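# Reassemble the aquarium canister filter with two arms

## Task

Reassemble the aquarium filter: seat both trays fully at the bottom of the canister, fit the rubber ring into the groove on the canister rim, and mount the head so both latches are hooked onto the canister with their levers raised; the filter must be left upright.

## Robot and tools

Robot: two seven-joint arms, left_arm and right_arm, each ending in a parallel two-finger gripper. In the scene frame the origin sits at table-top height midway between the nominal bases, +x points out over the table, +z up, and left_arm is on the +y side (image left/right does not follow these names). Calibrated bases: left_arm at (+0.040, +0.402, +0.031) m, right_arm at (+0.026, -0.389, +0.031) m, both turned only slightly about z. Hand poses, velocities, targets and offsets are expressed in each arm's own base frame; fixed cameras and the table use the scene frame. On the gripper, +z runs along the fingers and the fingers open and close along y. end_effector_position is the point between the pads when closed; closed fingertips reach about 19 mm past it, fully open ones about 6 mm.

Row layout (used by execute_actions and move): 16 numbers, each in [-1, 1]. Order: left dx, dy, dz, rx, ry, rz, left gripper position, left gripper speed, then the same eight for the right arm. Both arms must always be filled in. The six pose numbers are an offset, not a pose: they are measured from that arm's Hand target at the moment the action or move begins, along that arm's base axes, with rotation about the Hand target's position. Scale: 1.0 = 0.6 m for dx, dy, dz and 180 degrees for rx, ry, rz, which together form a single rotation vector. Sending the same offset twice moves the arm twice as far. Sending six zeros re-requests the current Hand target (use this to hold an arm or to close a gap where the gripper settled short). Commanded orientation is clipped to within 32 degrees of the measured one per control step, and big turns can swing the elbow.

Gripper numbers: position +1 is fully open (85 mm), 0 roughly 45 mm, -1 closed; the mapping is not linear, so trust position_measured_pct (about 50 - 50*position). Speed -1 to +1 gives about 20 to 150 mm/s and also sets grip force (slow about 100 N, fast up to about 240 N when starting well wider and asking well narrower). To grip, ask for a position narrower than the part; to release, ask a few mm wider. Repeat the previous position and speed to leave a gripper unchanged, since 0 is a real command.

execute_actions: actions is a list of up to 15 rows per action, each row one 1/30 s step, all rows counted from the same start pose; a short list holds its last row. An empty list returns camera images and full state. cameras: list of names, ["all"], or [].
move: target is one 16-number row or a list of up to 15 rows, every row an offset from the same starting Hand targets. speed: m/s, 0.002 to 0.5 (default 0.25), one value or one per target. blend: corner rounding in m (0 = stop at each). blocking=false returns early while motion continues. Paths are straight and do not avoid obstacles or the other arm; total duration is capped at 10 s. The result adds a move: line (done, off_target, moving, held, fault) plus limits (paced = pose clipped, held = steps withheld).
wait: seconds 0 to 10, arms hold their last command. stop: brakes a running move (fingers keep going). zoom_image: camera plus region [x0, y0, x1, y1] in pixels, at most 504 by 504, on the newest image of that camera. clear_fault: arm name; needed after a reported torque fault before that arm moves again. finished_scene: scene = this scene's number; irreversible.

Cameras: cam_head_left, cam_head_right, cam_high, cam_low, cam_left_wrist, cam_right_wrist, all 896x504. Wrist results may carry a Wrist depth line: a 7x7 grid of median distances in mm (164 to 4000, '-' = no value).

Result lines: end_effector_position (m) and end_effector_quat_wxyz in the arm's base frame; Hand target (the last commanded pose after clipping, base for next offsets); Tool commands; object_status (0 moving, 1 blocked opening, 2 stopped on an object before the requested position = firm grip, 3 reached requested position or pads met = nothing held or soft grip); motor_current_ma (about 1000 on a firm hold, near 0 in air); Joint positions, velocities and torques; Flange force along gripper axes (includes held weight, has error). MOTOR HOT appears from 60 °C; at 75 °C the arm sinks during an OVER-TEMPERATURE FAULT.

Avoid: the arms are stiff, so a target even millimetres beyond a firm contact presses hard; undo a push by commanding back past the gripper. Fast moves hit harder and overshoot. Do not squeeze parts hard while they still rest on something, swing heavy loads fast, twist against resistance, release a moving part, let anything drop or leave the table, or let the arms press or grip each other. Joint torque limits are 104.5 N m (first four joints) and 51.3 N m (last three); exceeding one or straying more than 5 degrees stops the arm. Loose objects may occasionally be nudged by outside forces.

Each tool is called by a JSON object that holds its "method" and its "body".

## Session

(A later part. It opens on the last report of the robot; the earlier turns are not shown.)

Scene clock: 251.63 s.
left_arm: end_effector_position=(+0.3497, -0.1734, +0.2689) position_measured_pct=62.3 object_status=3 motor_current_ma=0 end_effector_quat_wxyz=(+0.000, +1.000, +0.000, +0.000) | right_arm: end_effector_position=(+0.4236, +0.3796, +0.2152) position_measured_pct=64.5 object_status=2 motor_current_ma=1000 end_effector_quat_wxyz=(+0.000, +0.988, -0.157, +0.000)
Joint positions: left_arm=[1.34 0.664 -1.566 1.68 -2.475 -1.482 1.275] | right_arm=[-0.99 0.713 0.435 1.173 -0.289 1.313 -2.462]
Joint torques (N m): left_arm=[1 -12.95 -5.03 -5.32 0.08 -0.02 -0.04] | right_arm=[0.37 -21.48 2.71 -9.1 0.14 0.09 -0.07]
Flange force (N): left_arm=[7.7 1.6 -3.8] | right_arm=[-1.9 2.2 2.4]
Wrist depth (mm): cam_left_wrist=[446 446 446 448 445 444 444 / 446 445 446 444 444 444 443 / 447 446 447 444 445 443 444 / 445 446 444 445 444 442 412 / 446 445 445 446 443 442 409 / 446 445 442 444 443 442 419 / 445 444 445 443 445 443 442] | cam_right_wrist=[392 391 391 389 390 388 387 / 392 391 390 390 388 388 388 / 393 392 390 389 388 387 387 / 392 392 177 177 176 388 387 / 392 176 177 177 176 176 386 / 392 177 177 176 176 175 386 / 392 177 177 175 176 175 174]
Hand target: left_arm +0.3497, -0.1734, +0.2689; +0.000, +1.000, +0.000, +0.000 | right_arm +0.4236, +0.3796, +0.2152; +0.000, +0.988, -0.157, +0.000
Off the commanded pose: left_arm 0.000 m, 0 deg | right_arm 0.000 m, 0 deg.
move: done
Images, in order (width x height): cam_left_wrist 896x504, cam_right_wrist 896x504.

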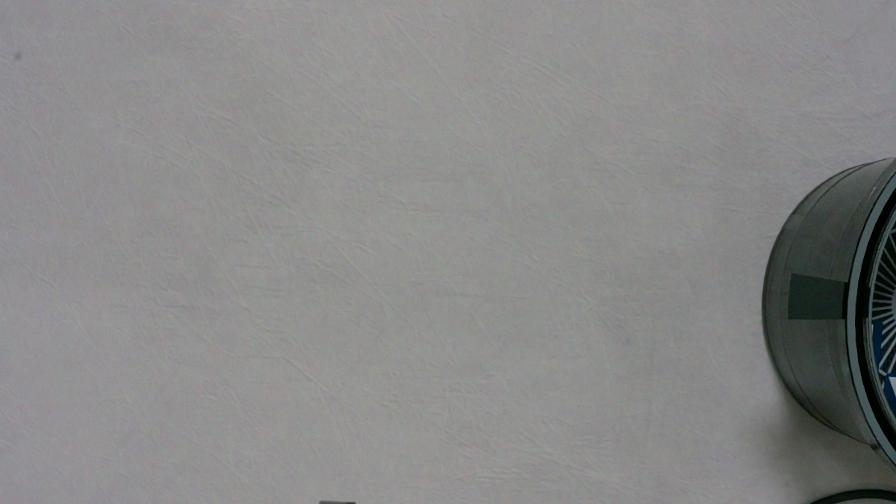

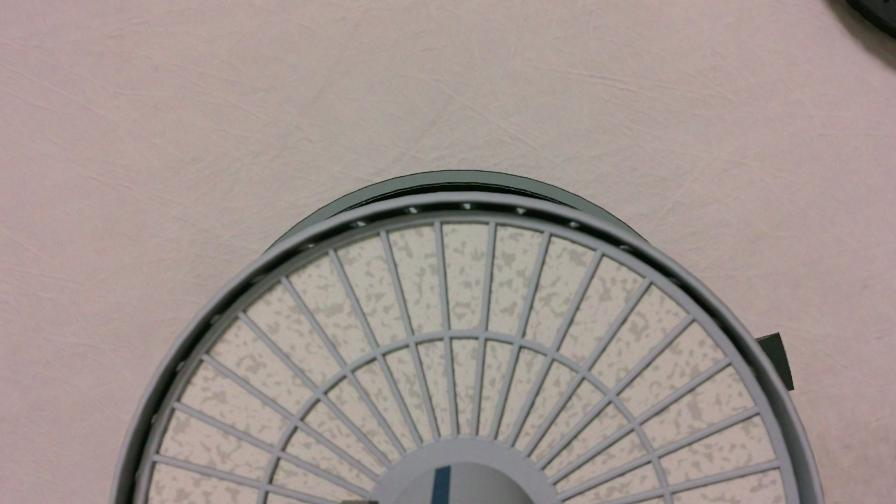

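{"method": "move", "body": {"target": [[0,0,0,0,0,0,-0.25,-1,0,0.0027,-0.08,0,0,0,-0.34,-1],[0,0,0,0,0,0,-0.25,-1,0,0.0027,-0.13,0,0,0,-0.34,-1]], "speed": [0.08,0.03], "cameras": ["cam_right_wrist"]}}

Scene clock: 271.47 s.
left_arm: end_effector_position=(+0.3496, -0.1734, +0.2689) position_measured_pct=62.3 object_status=3 motor_current_ma=0 end_effector_quat_wxyz=(+0.000, +1.000, +0.000, +0.000) | right_arm: end_effector_position=(+0.4236, +0.3812, +0.1372) position_measured_pct=64.5 object_status=2 motor_current_ma=1000 end_effector_quat_wxyz=(+0.000, +0.988, -0.157, +0.000)
Joint positions: left_arm=[1.34 0.664 -1.566 1.68 -2.475 -1.482 1.275] | right_arm=[-0.988 0.789 0.409 1.294 -0.319 1.121 -2.435]
Joint torques (N m): left_arm=[0.94 -12.96 -5.03 -5.3 0.05 -0.02 -0.03] | right_arm=[0.36 -22.26 2.89 -8.55 0.16 0.31 -0.06]
Flange force (N): left_arm=[7.6 1.7 -3.8] | right_arm=[-2.0 2.4 3.0]
Wrist depth (mm): cam_left_wrist=[448 445 444 444 444 444 443 / 446 447 445 444 445 442 443 / 446 446 447 444 442 444 443 / 446 446 445 444 443 443 409 / 446 446 445 444 444 443 328 / 446 445 445 444 443 442 420 / 445 444 443 442 444 442 441] | cam_right_wrist=[315 314 313 312 311 311 311 / 315 314 313 312 311 311 310 / 314 313 192 191 191 311 310 / 314 192 177 177 176 191 310 / 314 177 177 176 176 176 310 / 314 177 177 176 176 176 190 / 314 177 177 175 176 176 174]
Hand target: left_arm +0.3496, -0.1734, +0.2689; +0.000, +1.000, +0.000, +0.000 | right_arm +0.4236, +0.3812, +0.1372; +0.000, +0.988, -0.157, +0.000
Off the commanded pose: left_arm 0.000 m, 0 deg | right_arm 0.000 m, 0 deg.
move: done
Images, in order (width x height): cam_right_wrist 896x504.

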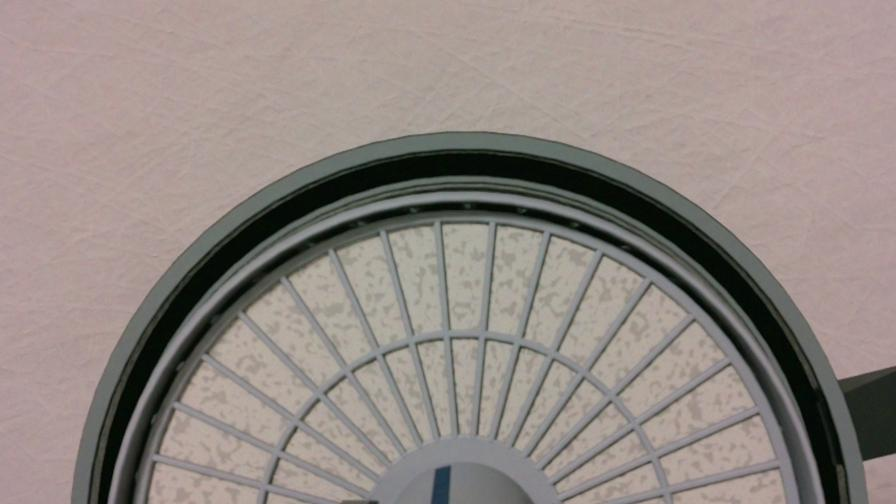

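{"method": "move", "body": {"target": [0,0,0,0,0,0,-0.25,-1,0,0,-0.0945,0,0,0,-0.34,-1], "speed": 0.05, "cameras": ["cam_right_wrist"]}}

Scene clock: 278.03 s.
left_arm: end_effector_position=(+0.3496, -0.1734, +0.2689) position_measured_pct=62.3 object_status=3 motor_current_ma=0 end_effector_quat_wxyz=(+0.000, +1.000, +0.000, +0.000) | right_arm: end_effector_position=(+0.4236, +0.3812, +0.0805) position_measured_pct=64.5 object_status=2 motor_current_ma=1000 end_effector_quat_wxyz=(+0.000, +0.988, -0.157, +0.000)
Joint positions: left_arm=[1.34 0.664 -1.566 1.68 -2.475 -1.482 1.275] | right_arm=[-0.979 0.859 0.384 1.354 -0.346 0.994 -2.413]
Joint torques (N m): left_arm=[0.91 -12.99 -4.96 -5.32 0.08 -0.01 -0.03] | right_arm=[0.16 -22.62 2.85 -8.12 0.02 0.1 -0.05]
Flange force (N): left_arm=[7.3 1.7 -3.9] | right_arm=[-1.9 2.9 2.2]
Wrist depth (mm): cam_left_wrist=[447 445 448 446 445 444 443 / 445 446 444 446 443 444 443 / 447 444 444 444 445 443 444 / 447 444 446 444 443 443 383 / 444 445 445 444 445 445 365 / 444 444 445 444 443 441 402 / 444 445 442 444 444 442 441] | cam_right_wrist=[257 256 256 256 255 255 254 / 257 257 256 256 255 254 254 / 257 - - 255 - - 254 / 257 256 177 177 176 254 254 / 257 176 177 177 176 176 253 / 257 177 177 176 176 176 253 / 257 177 177 175 176 175 174]
Hand target: left_arm +0.3496, -0.1734, +0.2689; +0.000, +1.000, +0.000, +0.000 | right_arm +0.4236, +0.3812, +0.0805; +0.000, +0.988, -0.157, +0.000
Off the commanded pose: left_arm 0.000 m, 0 deg | right_arm 0.000 m, 0 deg.
move: done
Images, in order (width x height): cam_right_wrist 896x504.

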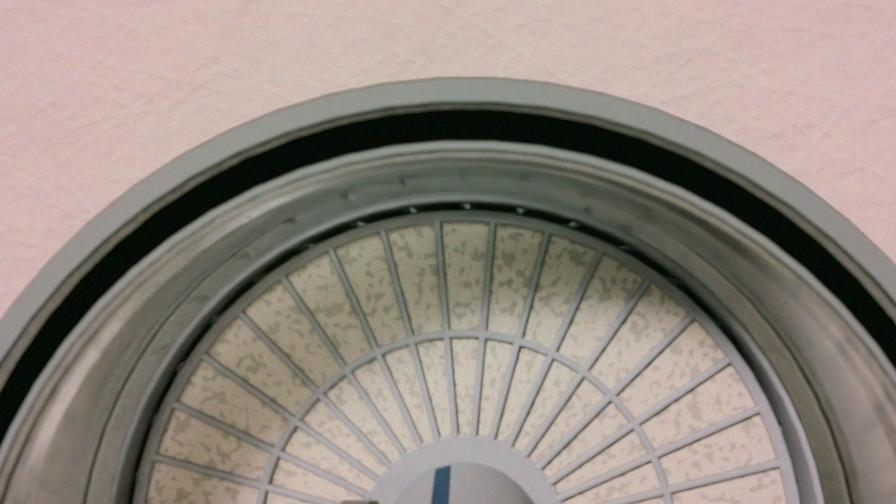

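{"method": "move", "body": {"target": [0,0,0,0,0,0,-0.25,-1,0,0,-0.0115,0,0,0,-0.34,-1], "speed": 0.02}}

Scene clock: 281.50 s.
left_arm: end_effector_position=(+0.3496, -0.1734, +0.2689) position_measured_pct=62.3 object_status=3 motor_current_ma=0 end_effector_quat_wxyz=(+0.000, +1.000, +0.000, +0.000) | right_arm: end_effector_position=(+0.4236, +0.3812, +0.0736) position_measured_pct=64.5 object_status=2 motor_current_ma=1000 end_effector_quat_wxyz=(+0.000, +0.988, -0.157, +0.000)
Joint positions: left_arm=[1.34 0.664 -1.566 1.68 -2.475 -1.482 1.275] | right_arm=[-0.978 0.869 0.381 1.359 -0.349 0.979 -2.41]
Joint torques (N m): left_arm=[0.94 -12.95 -5 -5.31 0.09 0.01 -0.04] | right_arm=[0.3 -22.67 2.91 -8.07 0.08 -0.03 -0.08]
Flange force (N): left_arm=[7.5 1.7 -3.9] | right_arm=[-2.1 2.8 1.9]
Wrist depth (mm): cam_left_wrist=[447 446 446 445 445 445 444 / 446 447 446 445 445 443 443 / 446 447 445 444 445 445 444 / 447 446 444 444 442 444 388 / 444 446 444 444 443 444 371 / 444 444 446 444 443 441 402 / 444 445 443 444 443 442 442] | cam_right_wrist=[250 250 250 249 248 248 247 / 250 250 249 249 248 248 247 / 250 - - 248 - - 247 / - 250 177 177 176 247 247 / 250 177 177 176 176 175 247 / 250 177 177 176 176 175 - / 250 177 177 175 176 176 174]
Hand target: left_arm +0.3496, -0.1734, +0.2689; +0.000, +1.000, +0.000, +0.000 | right_arm +0.4236, +0.3812, +0.0736; +0.000, +0.988, -0.157, +0.000
Off the commanded pose: left_arm 0.000 m, 0 deg | right_arm 0.000 m, 0 deg.
move: done

{"method": "move", "body": {"target": [0,0,0,0,0,0,-0.25,-1,0,0,-0.002,0,0,0,-0.34,-1], "speed": 0.01}}

Scene clock: 285.83 s.
left_arm: end_effector_position=(+0.3496, -0.1734, +0.2689) position_measured_pct=62.3 object_status=3 motor_current_ma=0 end_effector_quat_wxyz=(+0.000, +1.000, +0.000, +0.000) | right_arm: end_effector_position=(+0.4236, +0.3812, +0.0725) position_measured_pct=64.5 object_status=2 motor_current_ma=1000 end_effector_quat_wxyz=(+0.000, +0.988, -0.157, +0.000)
Joint positions: left_arm=[1.34 0.664 -1.566 1.68 -2.475 -1.482 1.275] | right_arm=[-0.977 0.87 0.38 1.36 -0.35 0.977 -2.409]
Joint torques (N m): left_arm=[0.95 -12.98 -5.02 -5.29 0.1 0 -0.02] | right_arm=[-0.12 -8.58 0.38 -6.84 -0.64 -3.74 -0.12]
Flange force (N): left_arm=[7.6 1.7 -3.9] | right_arm=[-7.9 14.5 -28.0]
Wrist depth (mm): cam_left_wrist=[448 446 445 444 444 444 445 / 446 445 447 445 444 444 444 / 445 447 446 443 445 443 444 / 447 444 444 445 443 443 382 / 447 444 444 443 443 443 371 / 446 445 443 444 445 442 402 / 444 445 444 444 442 442 443] | cam_right_wrist=[250 250 249 249 248 247 247 / 250 250 249 249 248 247 247 / 250 - - 248 - - 247 / - 250 177 177 176 247 246 / 250 177 177 177 176 176 246 / 250 177 177 176 176 176 - / 250 177 177 175 176 175 174]
Hand target: left_arm +0.3496, -0.1734, +0.2689; +0.000, +1.000, +0.000, +0.000 | right_arm +0.4236, +0.3812, +0.0724; +0.000, +0.988, -0.157, +0.000
Off the commanded pose: left_arm 0.000 m, 0 deg | right_arm 0.000 m, 0 deg.
move: done

{"method": "move", "body": {"target": [[0,0,0,0,0,0,-0.25,-1,0,0,0.0012,0,0,0,-0.34,-1],[0,0,0,0,0,0,-0.25,-1,0,0,0.0012,0,0,0,0,-1],[0,0,0,0,0,0,-0.25,-1,0,0,0.1,0,0,0,0,-1],[0,0,0,0,0,0,-0.25,-1,-0.05,0,0.33,0,0,0.1,0,-1]], "speed": [0.02,0.02,0.06,0.2], "blend": [0,0,0.02,0], "cameras": ["cam_right_wrist","cam_low"]}}

{"method": "zoom_image", "body": {"camera": "cam_low", "region": [340, 190, 440, 260]}}

Scene clock: 298.70 s.
left_arm: end_effector_position=(+0.3496, -0.1734, +0.2689) position_measured_pct=62.3 object_status=3 motor_current_ma=0 end_effector_quat_wxyz=(+0.000, +1.000, +0.000, +0.000) | right_arm: end_effector_position=(+0.3936, +0.3812, +0.2704) position_measured_pct=49.8 object_status=3 motor_current_ma=0 end_effector_quat_wxyz=(+0.000, +1.000, +0.000, +0.000)
Joint positions: left_arm=[1.34 0.664 -1.566 1.68 -2.475 -1.482 1.275] | right_arm=[-1.008 0.619 0.378 1.145 -0.219 1.415 -2.232]
Joint torques (N m): left_arm=[0.94 -12.99 -5.03 -5.29 0.08 -0.01 -0.02] | right_arm=[0.37 -19.91 2.06 -9.23 0.11 0.09 -0.04]
Flange force (N): left_arm=[7.7 1.7 -3.8] | right_arm=[-2.6 1.7 1.9]
Wrist depth (mm): cam_left_wrist=[447 446 446 445 445 443 444 / 446 447 445 446 445 445 445 / 446 446 446 445 444 444 443 / 447 444 445 444 443 444 383 / 446 444 443 445 443 441 371 / 445 446 444 444 444 443 402 / 444 443 445 443 444 442 441] | cam_right_wrist=[447 447 446 445 444 442 442 / 448 448 446 444 445 443 442 / 447 447 369 373 367 442 441 / 447 447 374 373 372 440 441 / 448 446 373 351 372 327 441 / 447 446 373 372 372 442 441 / 447 446 368 370 372 442 441]
Hand target: left_arm +0.3496, -0.1734, +0.2689; +0.000, +1.000, +0.000, +0.000 | right_arm +0.3936, +0.3812, +0.2704; +0.000, +1.000, +0.000, +0.000
Off the commanded pose: left_arm 0.000 m, 0 deg | right_arm 0.000 m, 0 deg.
move: done
Images, in order (width x height): cam_low 896x504, cam_right_wrist 896x504.

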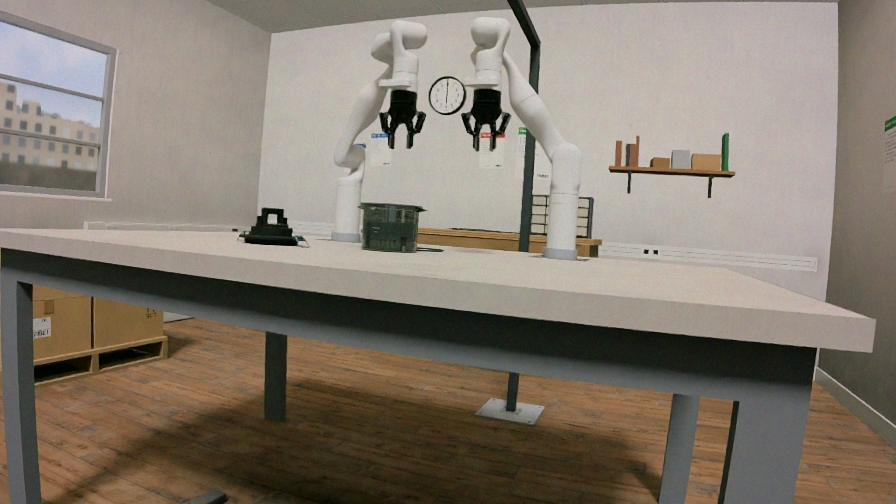

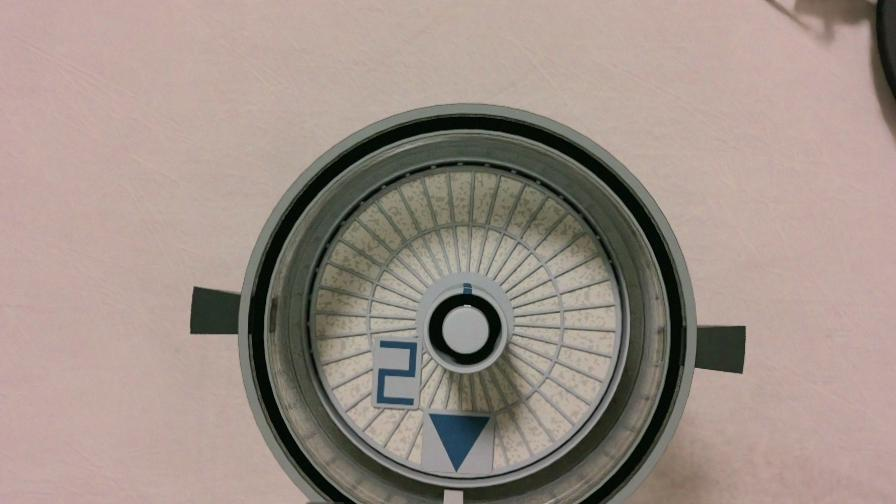

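Scaled by 5.040 from the camera's 896x504 image, which has a finer 1280x720 frame.

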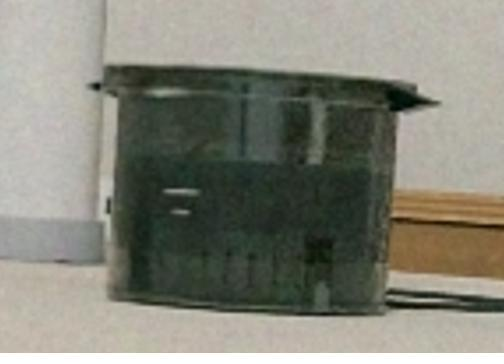

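{"method": "move", "body": {"target": [-0.25,-0.05,-0.05,0,0,0,-0.7,0,-0.3227,-0.007,0,0,0,0,-0.7,0], "speed": 0.25, "cameras": ["cam_right_wrist","cam_left_wrist"]}}

Scene clock: 324.03 s.
left_arm: end_effector_position=(+0.1997, -0.2034, +0.2389) position_measured_pct=85.3 object_status=3 motor_current_ma=0 end_effector_quat_wxyz=(+0.000, +1.000, +0.000, +0.000) | right_arm: end_effector_position=(+0.2000, +0.3770, +0.2704) position_measured_pct=85.3 object_status=3 motor_current_ma=0 end_effector_quat_wxyz=(+0.000, +1.000, +0.000, +0.000)
Joint positions: left_arm=[1.943 0.672 -1.88 2.032 -2.495 -1.391 1.421] | right_arm=[-1.392 0.322 0.343 1.604 -0.113 1.235 -2.599]
Joint torques (N m): left_arm=[1.07 -9.05 -4.44 -5.39 0.07 -0.01 -0.04] | right_arm=[0.26 -14.09 1.07 -9.04 0.16 0.15 0.01]
Flange force (N): left_arm=[5.8 2.9 -3.5] | right_arm=[-1.6 1.9 2.0]
Wrist depth (mm): cam_left_wrist=[417 416 416 417 416 415 343 / 418 418 418 417 415 414 371 / 417 416 416 416 415 416 414 / 418 416 415 415 415 415 414 / 415 416 416 416 415 414 412 / 415 415 415 414 415 414 413 / 416 416 414 414 412 413 413] | cam_right_wrist=[448 448 447 331 445 444 443 / 450 448 446 446 445 444 442 / 450 447 446 446 444 443 443 / 449 446 447 446 444 444 441 / 449 448 445 446 445 443 442 / 448 446 446 446 444 443 442 / 448 446 445 445 444 443 442]
Hand target: left_arm +0.1997, -0.2034, +0.2389; +0.000, +1.000, +0.000, +0.000 | right_arm +0.2000, +0.3770, +0.2704; +0.000, +1.000, +0.000, +0.000
Off the commanded pose: left_arm 0.000 m, 0 deg | right_arm 0.000 m, 0 deg.
move: done
Images, in order (width x height): cam_left_wrist 896x504, cam_right_wrist 896x504.

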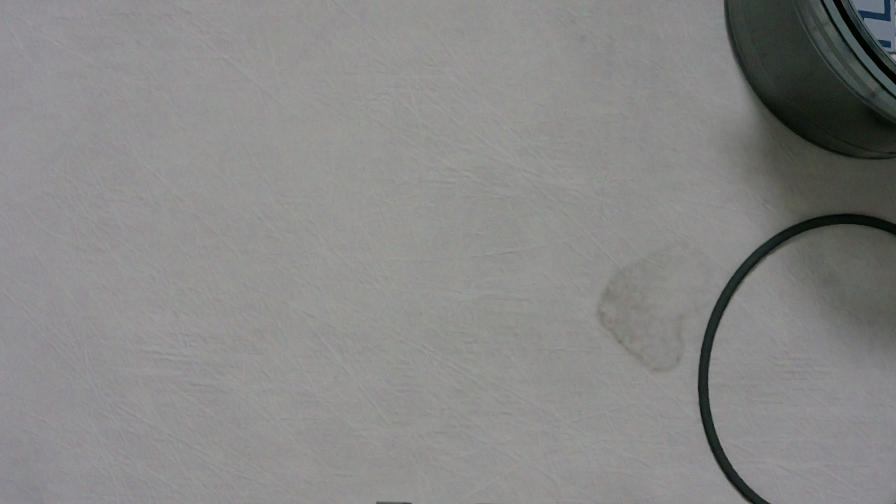

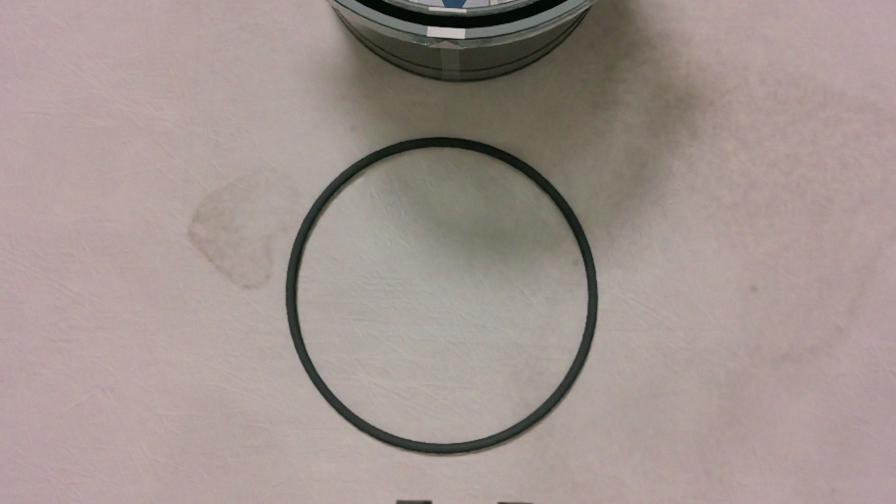

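{"method": "move", "body": {"target": [-0.0045,-0.2052,-0.3148,0,0,0,-0.7,0,0.0627,-0.1077,-0.3673,0,0,0,-0.7,0], "speed": 0.15, "cameras": ["cam_right_wrist","cam_left_wrist"]}}

Scene clock: 354.70 s.
left_arm: end_effector_position=(+0.1969, -0.3265, +0.0501) position_measured_pct=85.3 object_status=3 motor_current_ma=0 end_effector_quat_wxyz=(+0.000, +1.000, +0.000, +0.000) | right_arm: end_effector_position=(+0.2376, +0.3124, +0.0500) position_measured_pct=85.3 object_status=3 motor_current_ma=0 end_effector_quat_wxyz=(+0.000, +1.000, +0.000, +0.000)
Joint positions: left_arm=[1.779 1.052 -1.357 2.034 -1.975 -1.174 1.455] | right_arm=[-1.159 0.607 0.245 2.034 -0.277 0.531 -2.288]
Joint torques (N m): left_arm=[0.97 -15.91 -6.21 -1.4 0.07 0.01 -0.03] | right_arm=[0.44 -15.59 1.38 -5.19 0.11 0 -0.04]
Flange force (N): left_arm=[5.8 5.1 -0.9] | right_arm=[-2.5 1.4 0.6]
Wrist depth (mm): cam_left_wrist=[229 228 228 227 227 227 227 / 228 227 227 227 227 227 226 / 227 227 227 227 227 226 226 / 227 227 227 227 226 226 226 / 227 227 227 226 226 226 226 / 227 227 226 226 226 226 225 / 227 227 226 226 226 225 225] | cam_right_wrist=[228 227 227 226 226 225 225 / 228 227 227 226 226 226 225 / 228 227 227 226 226 225 225 / 228 227 226 226 226 225 224 / 228 227 227 226 225 225 224 / 227 227 226 226 225 225 224 / 227 227 226 226 225 225 224]
Hand target: left_arm +0.1969, -0.3265, +0.0501; +0.000, +1.000, +0.000, +0.000 | right_arm +0.2376, +0.3124, +0.0500; +0.000, +1.000, +0.000, +0.000
Off the commanded pose: left_arm 0.000 m, 0 deg | right_arm 0.000 m, 0 deg.
move: done
Images, in order (width x height): cam_left_wrist 896x504, cam_right_wrist 896x504.

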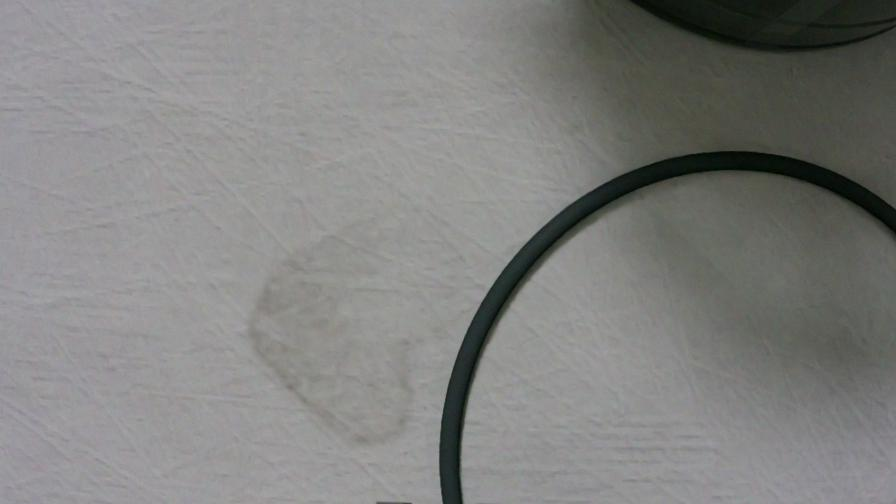

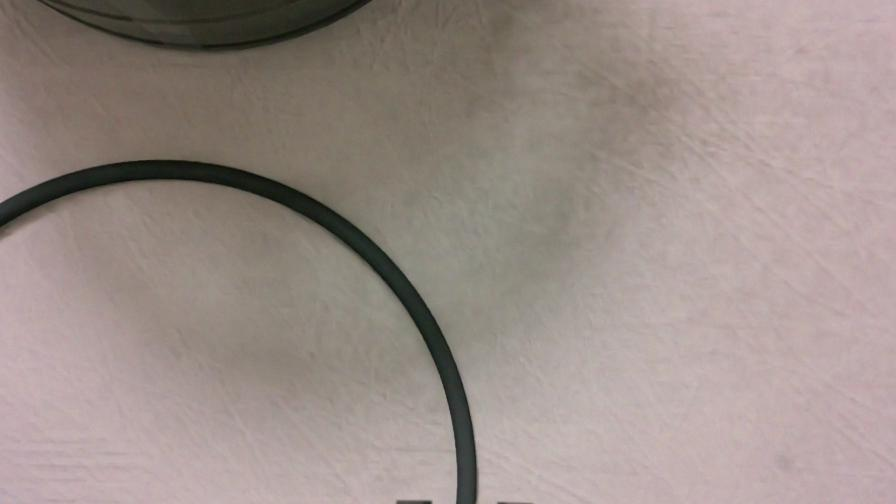

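{"method": "move", "body": {"target": [[0.01,-0.0025,-0.07,0,0,0,-0.7,0,0.005,-0.0015,-0.07,0,0,0,-0.7,0],[0.01,-0.0025,-0.0985,0,0,0,-0.7,-1,0.005,-0.0015,-0.0983,0,0,0,-0.7,-1],[0.01,-0.0025,-0.0985,0,0,0,-0.9,-1,0.005,-0.0015,-0.0983,0,0,0,-0.9,-1]], "speed": [0.08,0.03,0.03], "cameras": ["cam_right_wrist","cam_left_wrist"]}}

Scene clock: 380.90 s.
left_arm: end_effector_position=(+0.2029, -0.3281, -0.0090) position_measured_pct=94.8 object_status=0 motor_current_ma=390 end_effector_quat_wxyz=(+0.000, +1.000, +0.000, +0.000) | right_arm: end_effector_position=(+0.2406, +0.3115, -0.0090) position_measured_pct=94.8 object_status=0 motor_current_ma=390 end_effector_quat_wxyz=(+0.000, +1.000, +0.000, +0.000)
Joint positions: left_arm=[1.719 1.161 -1.245 2.044 -1.821 -1.112 1.372] | right_arm=[-1.097 0.745 0.17 2.052 -0.325 0.369 -2.238]
Joint torques (N m): left_arm=[0.92 -16.41 -6.07 -0.04 0.07 0.05 -0.04] | right_arm=[0.36 -16.06 1.15 -3.8 0.1 0.13 -0.09]
Flange force (N): left_arm=[5.9 5.1 -1.1] | right_arm=[-2.6 1.9 -0.9]
Wrist depth (mm): cam_left_wrist=[169 169 168 168 168 168 168 / 169 168 168 168 168 168 167 / 168 168 168 168 168 167 167 / 168 168 168 168 167 167 167 / 168 168 167 168 167 167 167 / 168 168 168 167 167 167 167 / 168 168 167 167 167 167 167] | cam_right_wrist=[169 168 168 167 167 167 166 / 168 168 168 167 167 167 166 / 168 168 168 167 167 167 166 / 168 168 168 167 167 167 166 / 168 168 168 167 167 166 166 / 168 168 167 167 167 166 166 / 168 168 167 167 167 166 166]
Hand target: left_arm +0.2029, -0.3281, -0.0090; +0.000, +1.000, +0.000, +0.000 | right_arm +0.2406, +0.3115, -0.0090; +0.000, +1.000, +0.000, +0.000
Off the commanded pose: left_arm 0.000 m, 0 deg | right_arm 0.000 m, 0 deg.
move: done
Images, in order (width x height): cam_left_wrist 896x504, cam_right_wrist 896x504.

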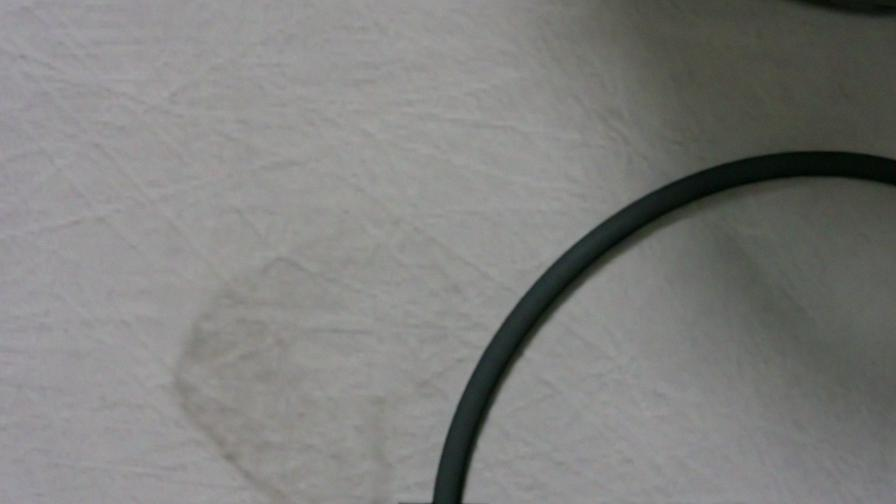

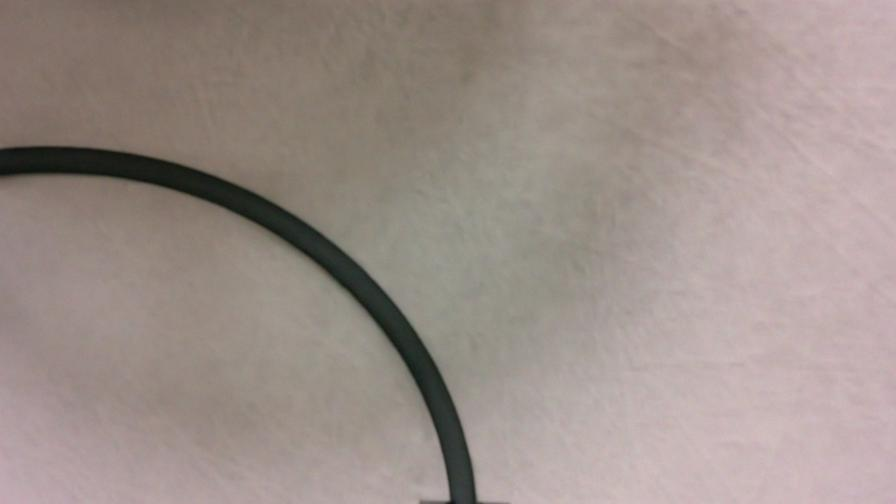

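{"method": "move", "body": {"target": [[0,0,0.05,0,0,0,-0.9,-1,0,0,0.05,0,0,0,-0.9,-1],[0,0,0.282,0,0,0,-0.9,-1,0,0,0.282,0,0,0,-0.9,-1],[0.3118,-0.0118,0.282,0,0,0,-0.9,-1,0.3048,-0.0158,0.282,0,0,0,-0.9,-1]], "speed": [0.04,0.08,0.12], "blend": [0.01,0.03,0], "cameras": ["cam_right_wrist","cam_left_wrist","cam_high"]}}

Scene clock: 411.17 s.
left_arm: end_effector_position=(+0.3900, -0.3351, +0.1602) position_measured_pct=94.8 object_status=3 motor_current_ma=400 end_effector_quat_wxyz=(+0.000, +1.000, +0.000, +0.000) | right_arm: end_effector_position=(+0.4234, +0.3020, +0.1602) position_measured_pct=94.8 object_status=3 motor_current_ma=390 end_effector_quat_wxyz=(+0.000, +1.000, +0.000, +0.000)
Joint positions: left_arm=[1.313 0.992 -1.366 1.455 -2.174 -1.465 1.522] | right_arm=[-0.87 0.645 0.342 1.471 -0.233 1.065 -2.05]
Joint torques (N m): left_arm=[0.76 -20.05 -6.76 -3.22 0.05 0 -0.07] | right_arm=[0.23 -19.54 2.04 -8.54 0.12 0.14 -0.06]
Flange force (N): left_arm=[7.8 5.2 -2.3] | right_arm=[-2.9 1.7 2.2]
Wrist depth (mm): cam_left_wrist=[338 336 337 336 335 335 335 / 337 336 336 336 335 336 335 / 337 336 336 335 336 215 334 / 336 336 335 335 215 263 266 / 336 336 335 336 263 263 263 / 336 335 335 215 263 262 262 / 335 335 221 215 263 222 263] | cam_right_wrist=[338 337 336 336 335 334 311 / 338 337 336 335 335 333 311 / 212 215 336 335 334 333 333 / 270 265 215 335 334 333 333 / 265 265 264 335 334 333 333 / 265 263 264 262 334 333 332 / 265 215 264 215 334 333 332]
Hand target: left_arm +0.3900, -0.3351, +0.1602; +0.000, +1.000, +0.000, +0.000 | right_arm +0.4234, +0.3020, +0.1602; +0.000, +1.000, +0.000, +0.000
Off the commanded pose: left_arm 0.000 m, 0 deg | right_arm 0.000 m, 0 deg.
move: done
Images, in order (width x height): cam_high 896x504, cam_left_wrist 896x504, cam_right_wrist 896x504.

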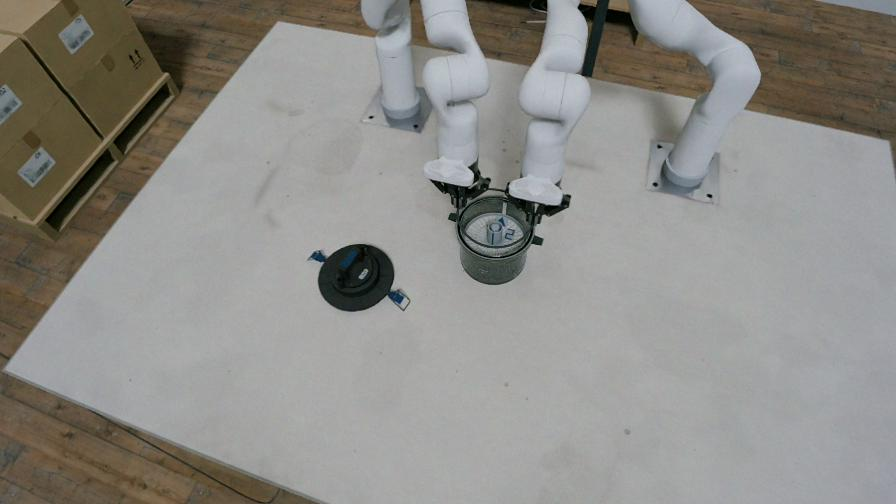

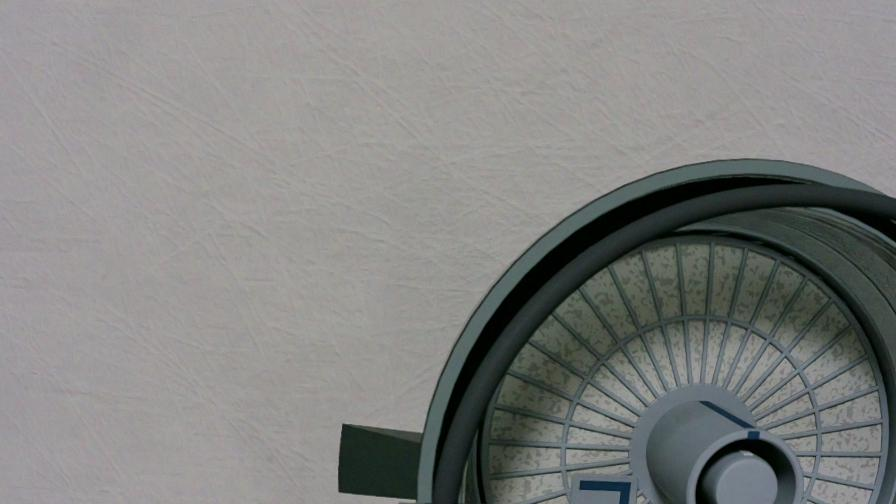

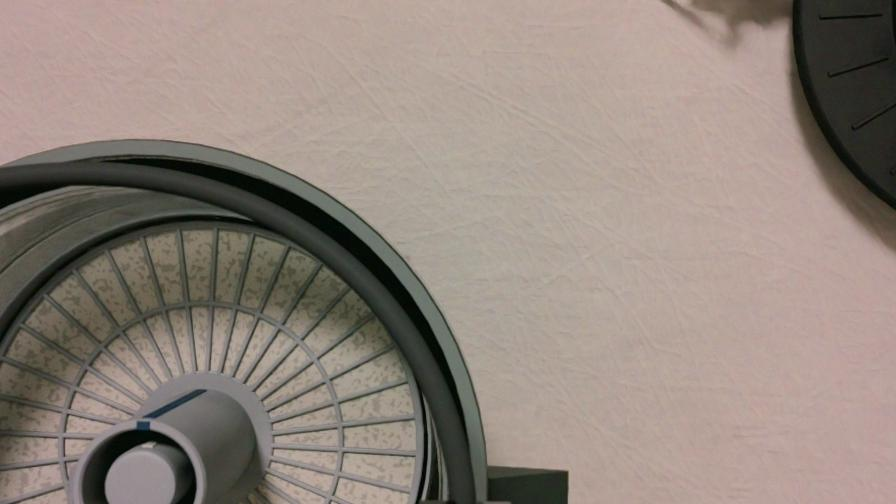

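{"method": "move", "body": {"target": [0.0083,0.0035,-0.05,0,0,0,-0.9,-1,0.0083,0.0007,-0.05,0,0,0,-0.9,-1], "speed": 0.05, "cameras": ["cam_right_wrist","cam_left_wrist","cam_low","cam_head_left"]}}

{"method": "zoom_image", "body": {"camera": "cam_low", "region": [340, 150, 440, 250]}}

Scene clock: 456.00 s.
left_arm: end_effector_position=(+0.3950, -0.3330, +0.1302) position_measured_pct=94.8 object_status=3 motor_current_ma=400 end_effector_quat_wxyz=(+0.000, +1.000, +0.000, +0.000) | right_arm: end_effector_position=(+0.4284, +0.3024, +0.1303) position_measured_pct=94.8 object_status=3 motor_current_ma=390 end_effector_quat_wxyz=(+0.000, +1.000, +0.000, +0.000)
Joint positions: left_arm=[1.297 1.032 -1.337 1.485 -2.135 -1.416 1.492] | right_arm=[-0.856 0.691 0.329 1.492 -0.248 0.999 -2.034]
Joint torques (N m): left_arm=[0.91 -20.38 -6.95 -3.02 0 0.03 -0.06] | right_arm=[0.36 -19.74 2.1 -7.99 0.1 0.25 -0.06]
Flange force (N): left_arm=[8.0 4.7 -1.6] | right_arm=[-3.0 1.4 1.6]
Wrist depth (mm): cam_left_wrist=[308 307 306 305 306 306 305 / 307 306 307 306 306 305 304 / 307 307 306 306 305 304 304 / 307 307 306 305 181 232 233 / 306 306 305 306 233 233 233 / 306 306 306 304 233 233 233 / 306 305 305 - 233 218 231] | cam_right_wrist=[307 308 306 306 305 304 282 / 307 307 306 305 305 304 303 / 182 181 306 306 305 304 303 / 235 235 181 305 304 304 303 / 235 235 234 305 304 304 303 / 235 235 234 305 304 304 303 / 234 226 234 305 304 303 303]
Hand target: left_arm +0.3950, -0.3330, +0.1302; +0.000, +1.000, +0.000, +0.000 | right_arm +0.4284, +0.3024, +0.1302; +0.000, +1.000, +0.000, +0.000
Off the commanded pose: left_arm 0.000 m, 0 deg | right_arm 0.000 m, 0 deg.
move: done
Images, in order (width x height): cam_head_left 896x504, cam_low 896x504, cam_left_wrist 896x504, cam_right_wrist 896x504.

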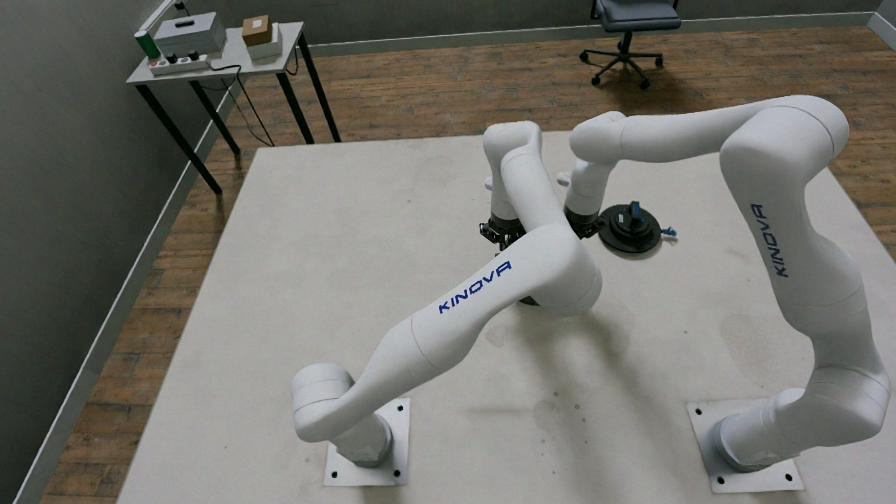

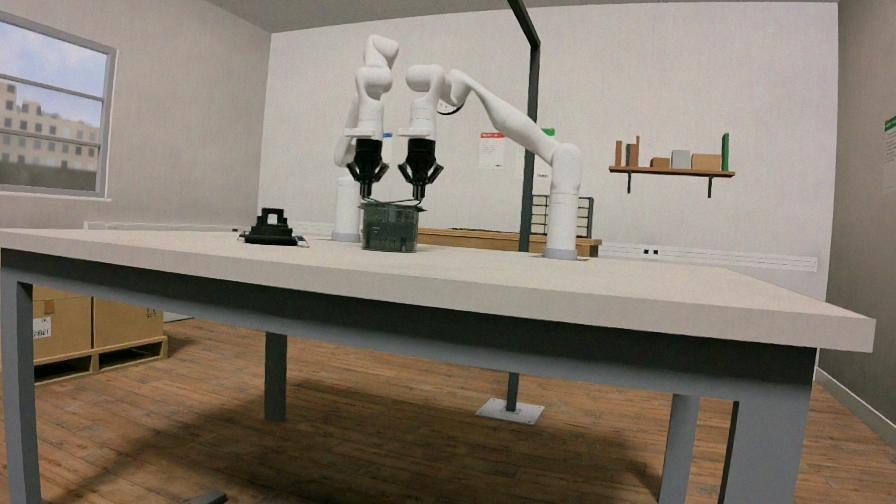

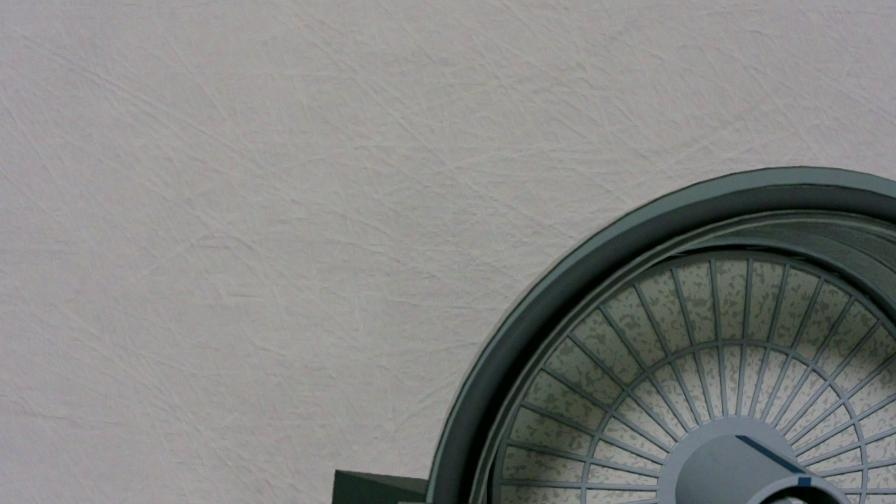

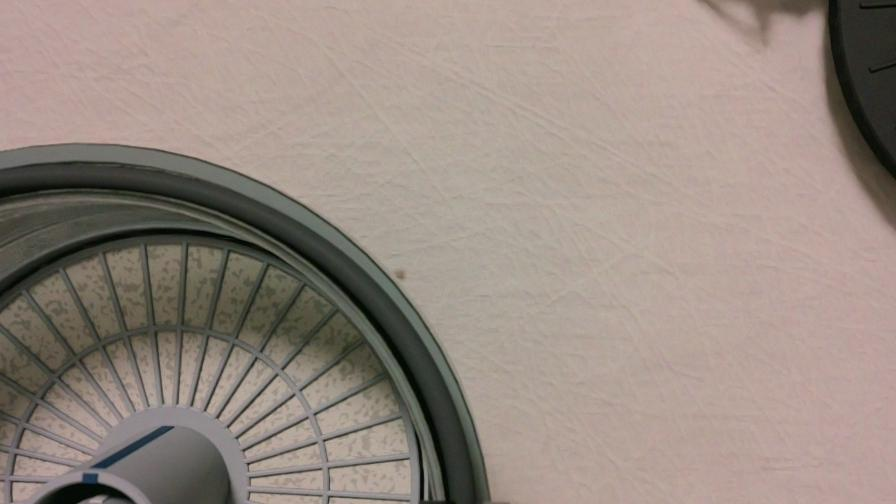

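Scaled by 5.040 from the camera's 896x504 image, which has a finer 1280x720 frame.

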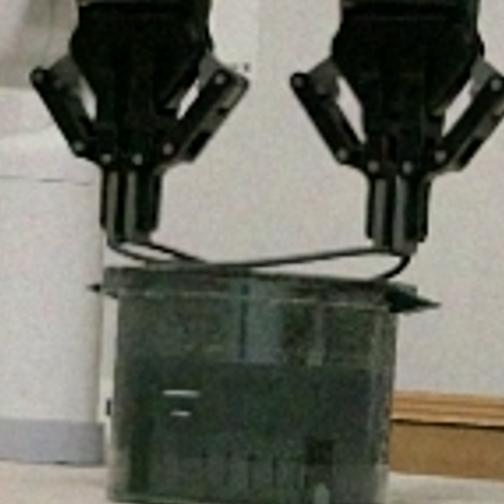

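{"method": "move", "body": {"target": [[0.0015,-0.0007,-0.012,0,0,0,-0.9,-1,0.0015,0.0013,-0.012,0,0,0,-0.9,-1],[0.0015,-0.0007,-0.0228,0,0,0,-0.9,-1,0.0015,0.0013,-0.0233,0,0,0,-0.9,-1]], "speed": [0.04,0.015], "cameras": ["cam_right_wrist","cam_left_wrist","cam_low"]}}

{"method": "zoom_image", "body": {"camera": "cam_low", "region": [350, 180, 430, 220]}}

Scene clock: 484.43 s.
left_arm: end_effector_position=(+0.3959, -0.3334, +0.1165) position_measured_pct=94.8 object_status=3 motor_current_ma=400 end_effector_quat_wxyz=(+0.000, +1.000, +0.000, +0.000) | right_arm: end_effector_position=(+0.4293, +0.3032, +0.1163) position_measured_pct=94.8 object_status=3 motor_current_ma=390 end_effector_quat_wxyz=(+0.000, +1.000, +0.000, +0.000)
Joint positions: left_arm=[1.293 1.052 -1.324 1.496 -2.117 -1.395 1.482] | right_arm=[-0.852 0.712 0.323 1.503 -0.255 0.967 -2.029]
Joint torques (N m): left_arm=[0.79 -19.78 -6.75 -2.53 0.02 0.1 -0.04] | right_arm=[0.46 -19.51 2.21 -7.77 0.15 0.22 -0.07]
Flange force (N): left_arm=[8.0 5.0 -3.1] | right_arm=[-3.6 1.6 0.9]
Wrist depth (mm): cam_left_wrist=[293 293 293 293 292 291 292 / 293 293 292 292 292 291 292 / 293 292 292 292 292 291 291 / 294 292 292 292 292 219 220 / 293 292 292 293 171 219 220 / 293 292 292 292 220 219 219 / 292 292 291 - 220 218 218] | cam_right_wrist=[294 293 293 291 290 291 289 / 294 293 292 292 291 290 289 / 172 293 292 291 291 290 290 / 221 221 - 291 291 290 289 / 221 221 220 291 290 290 289 / 221 220 220 219 290 290 289 / 220 216 220 220 290 290 289]
Hand target: left_arm +0.3959, -0.3334, +0.1165; +0.000, +1.000, +0.000, +0.000 | right_arm +0.4293, +0.3032, +0.1162; +0.000, +1.000, +0.000, +0.000
Off the commanded pose: left_arm 0.000 m, 0 deg | right_arm 0.000 m, 0 deg.
move: done
Images, in order (width x height): cam_low 896x504, cam_left_wrist 896x504, cam_right_wrist 896x504.

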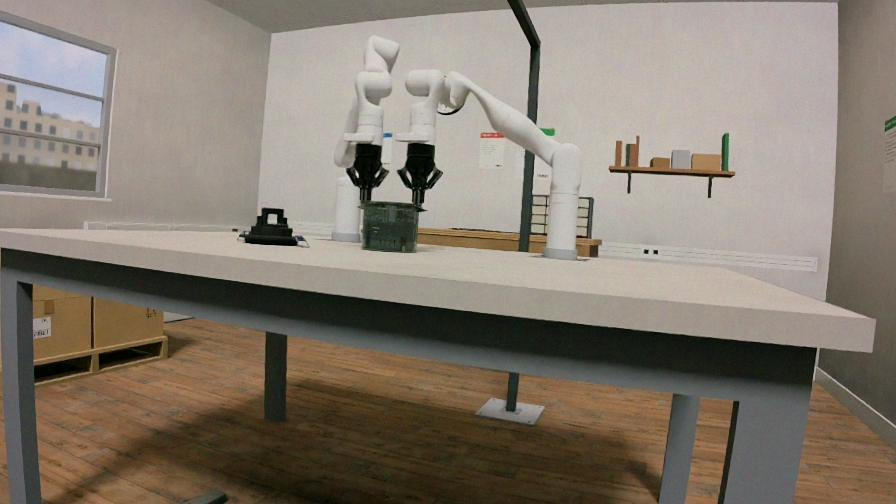

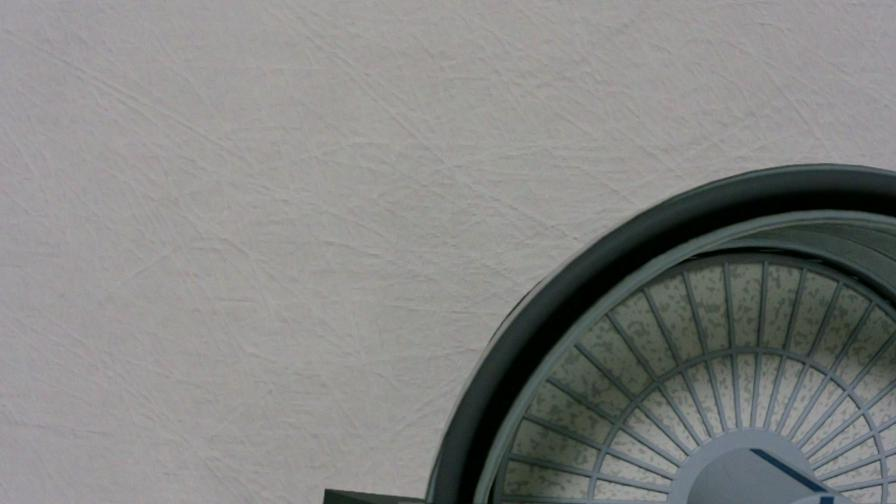

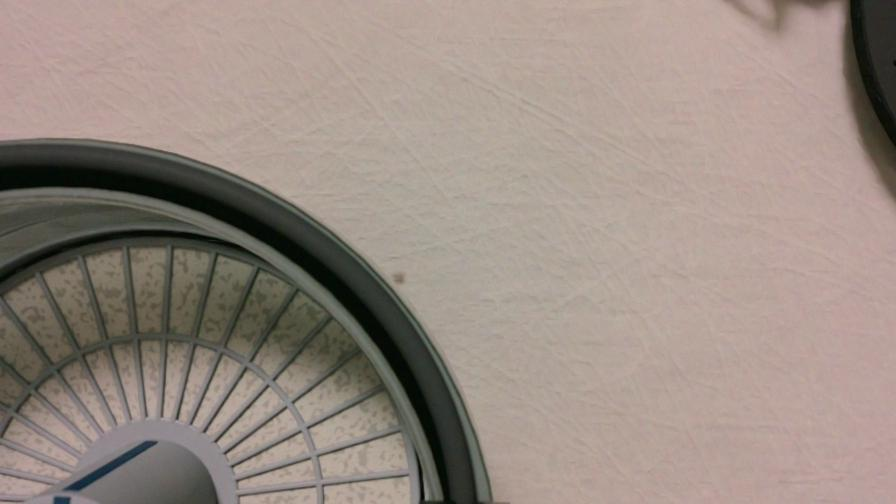

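Scaled by 6.300 from the camera's 896x504 image, which has a finer 1280x720 frame.

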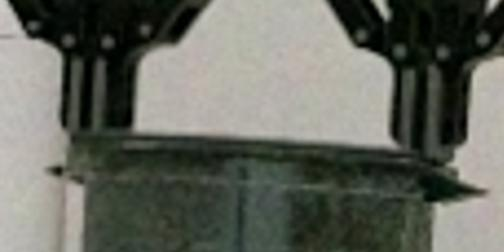

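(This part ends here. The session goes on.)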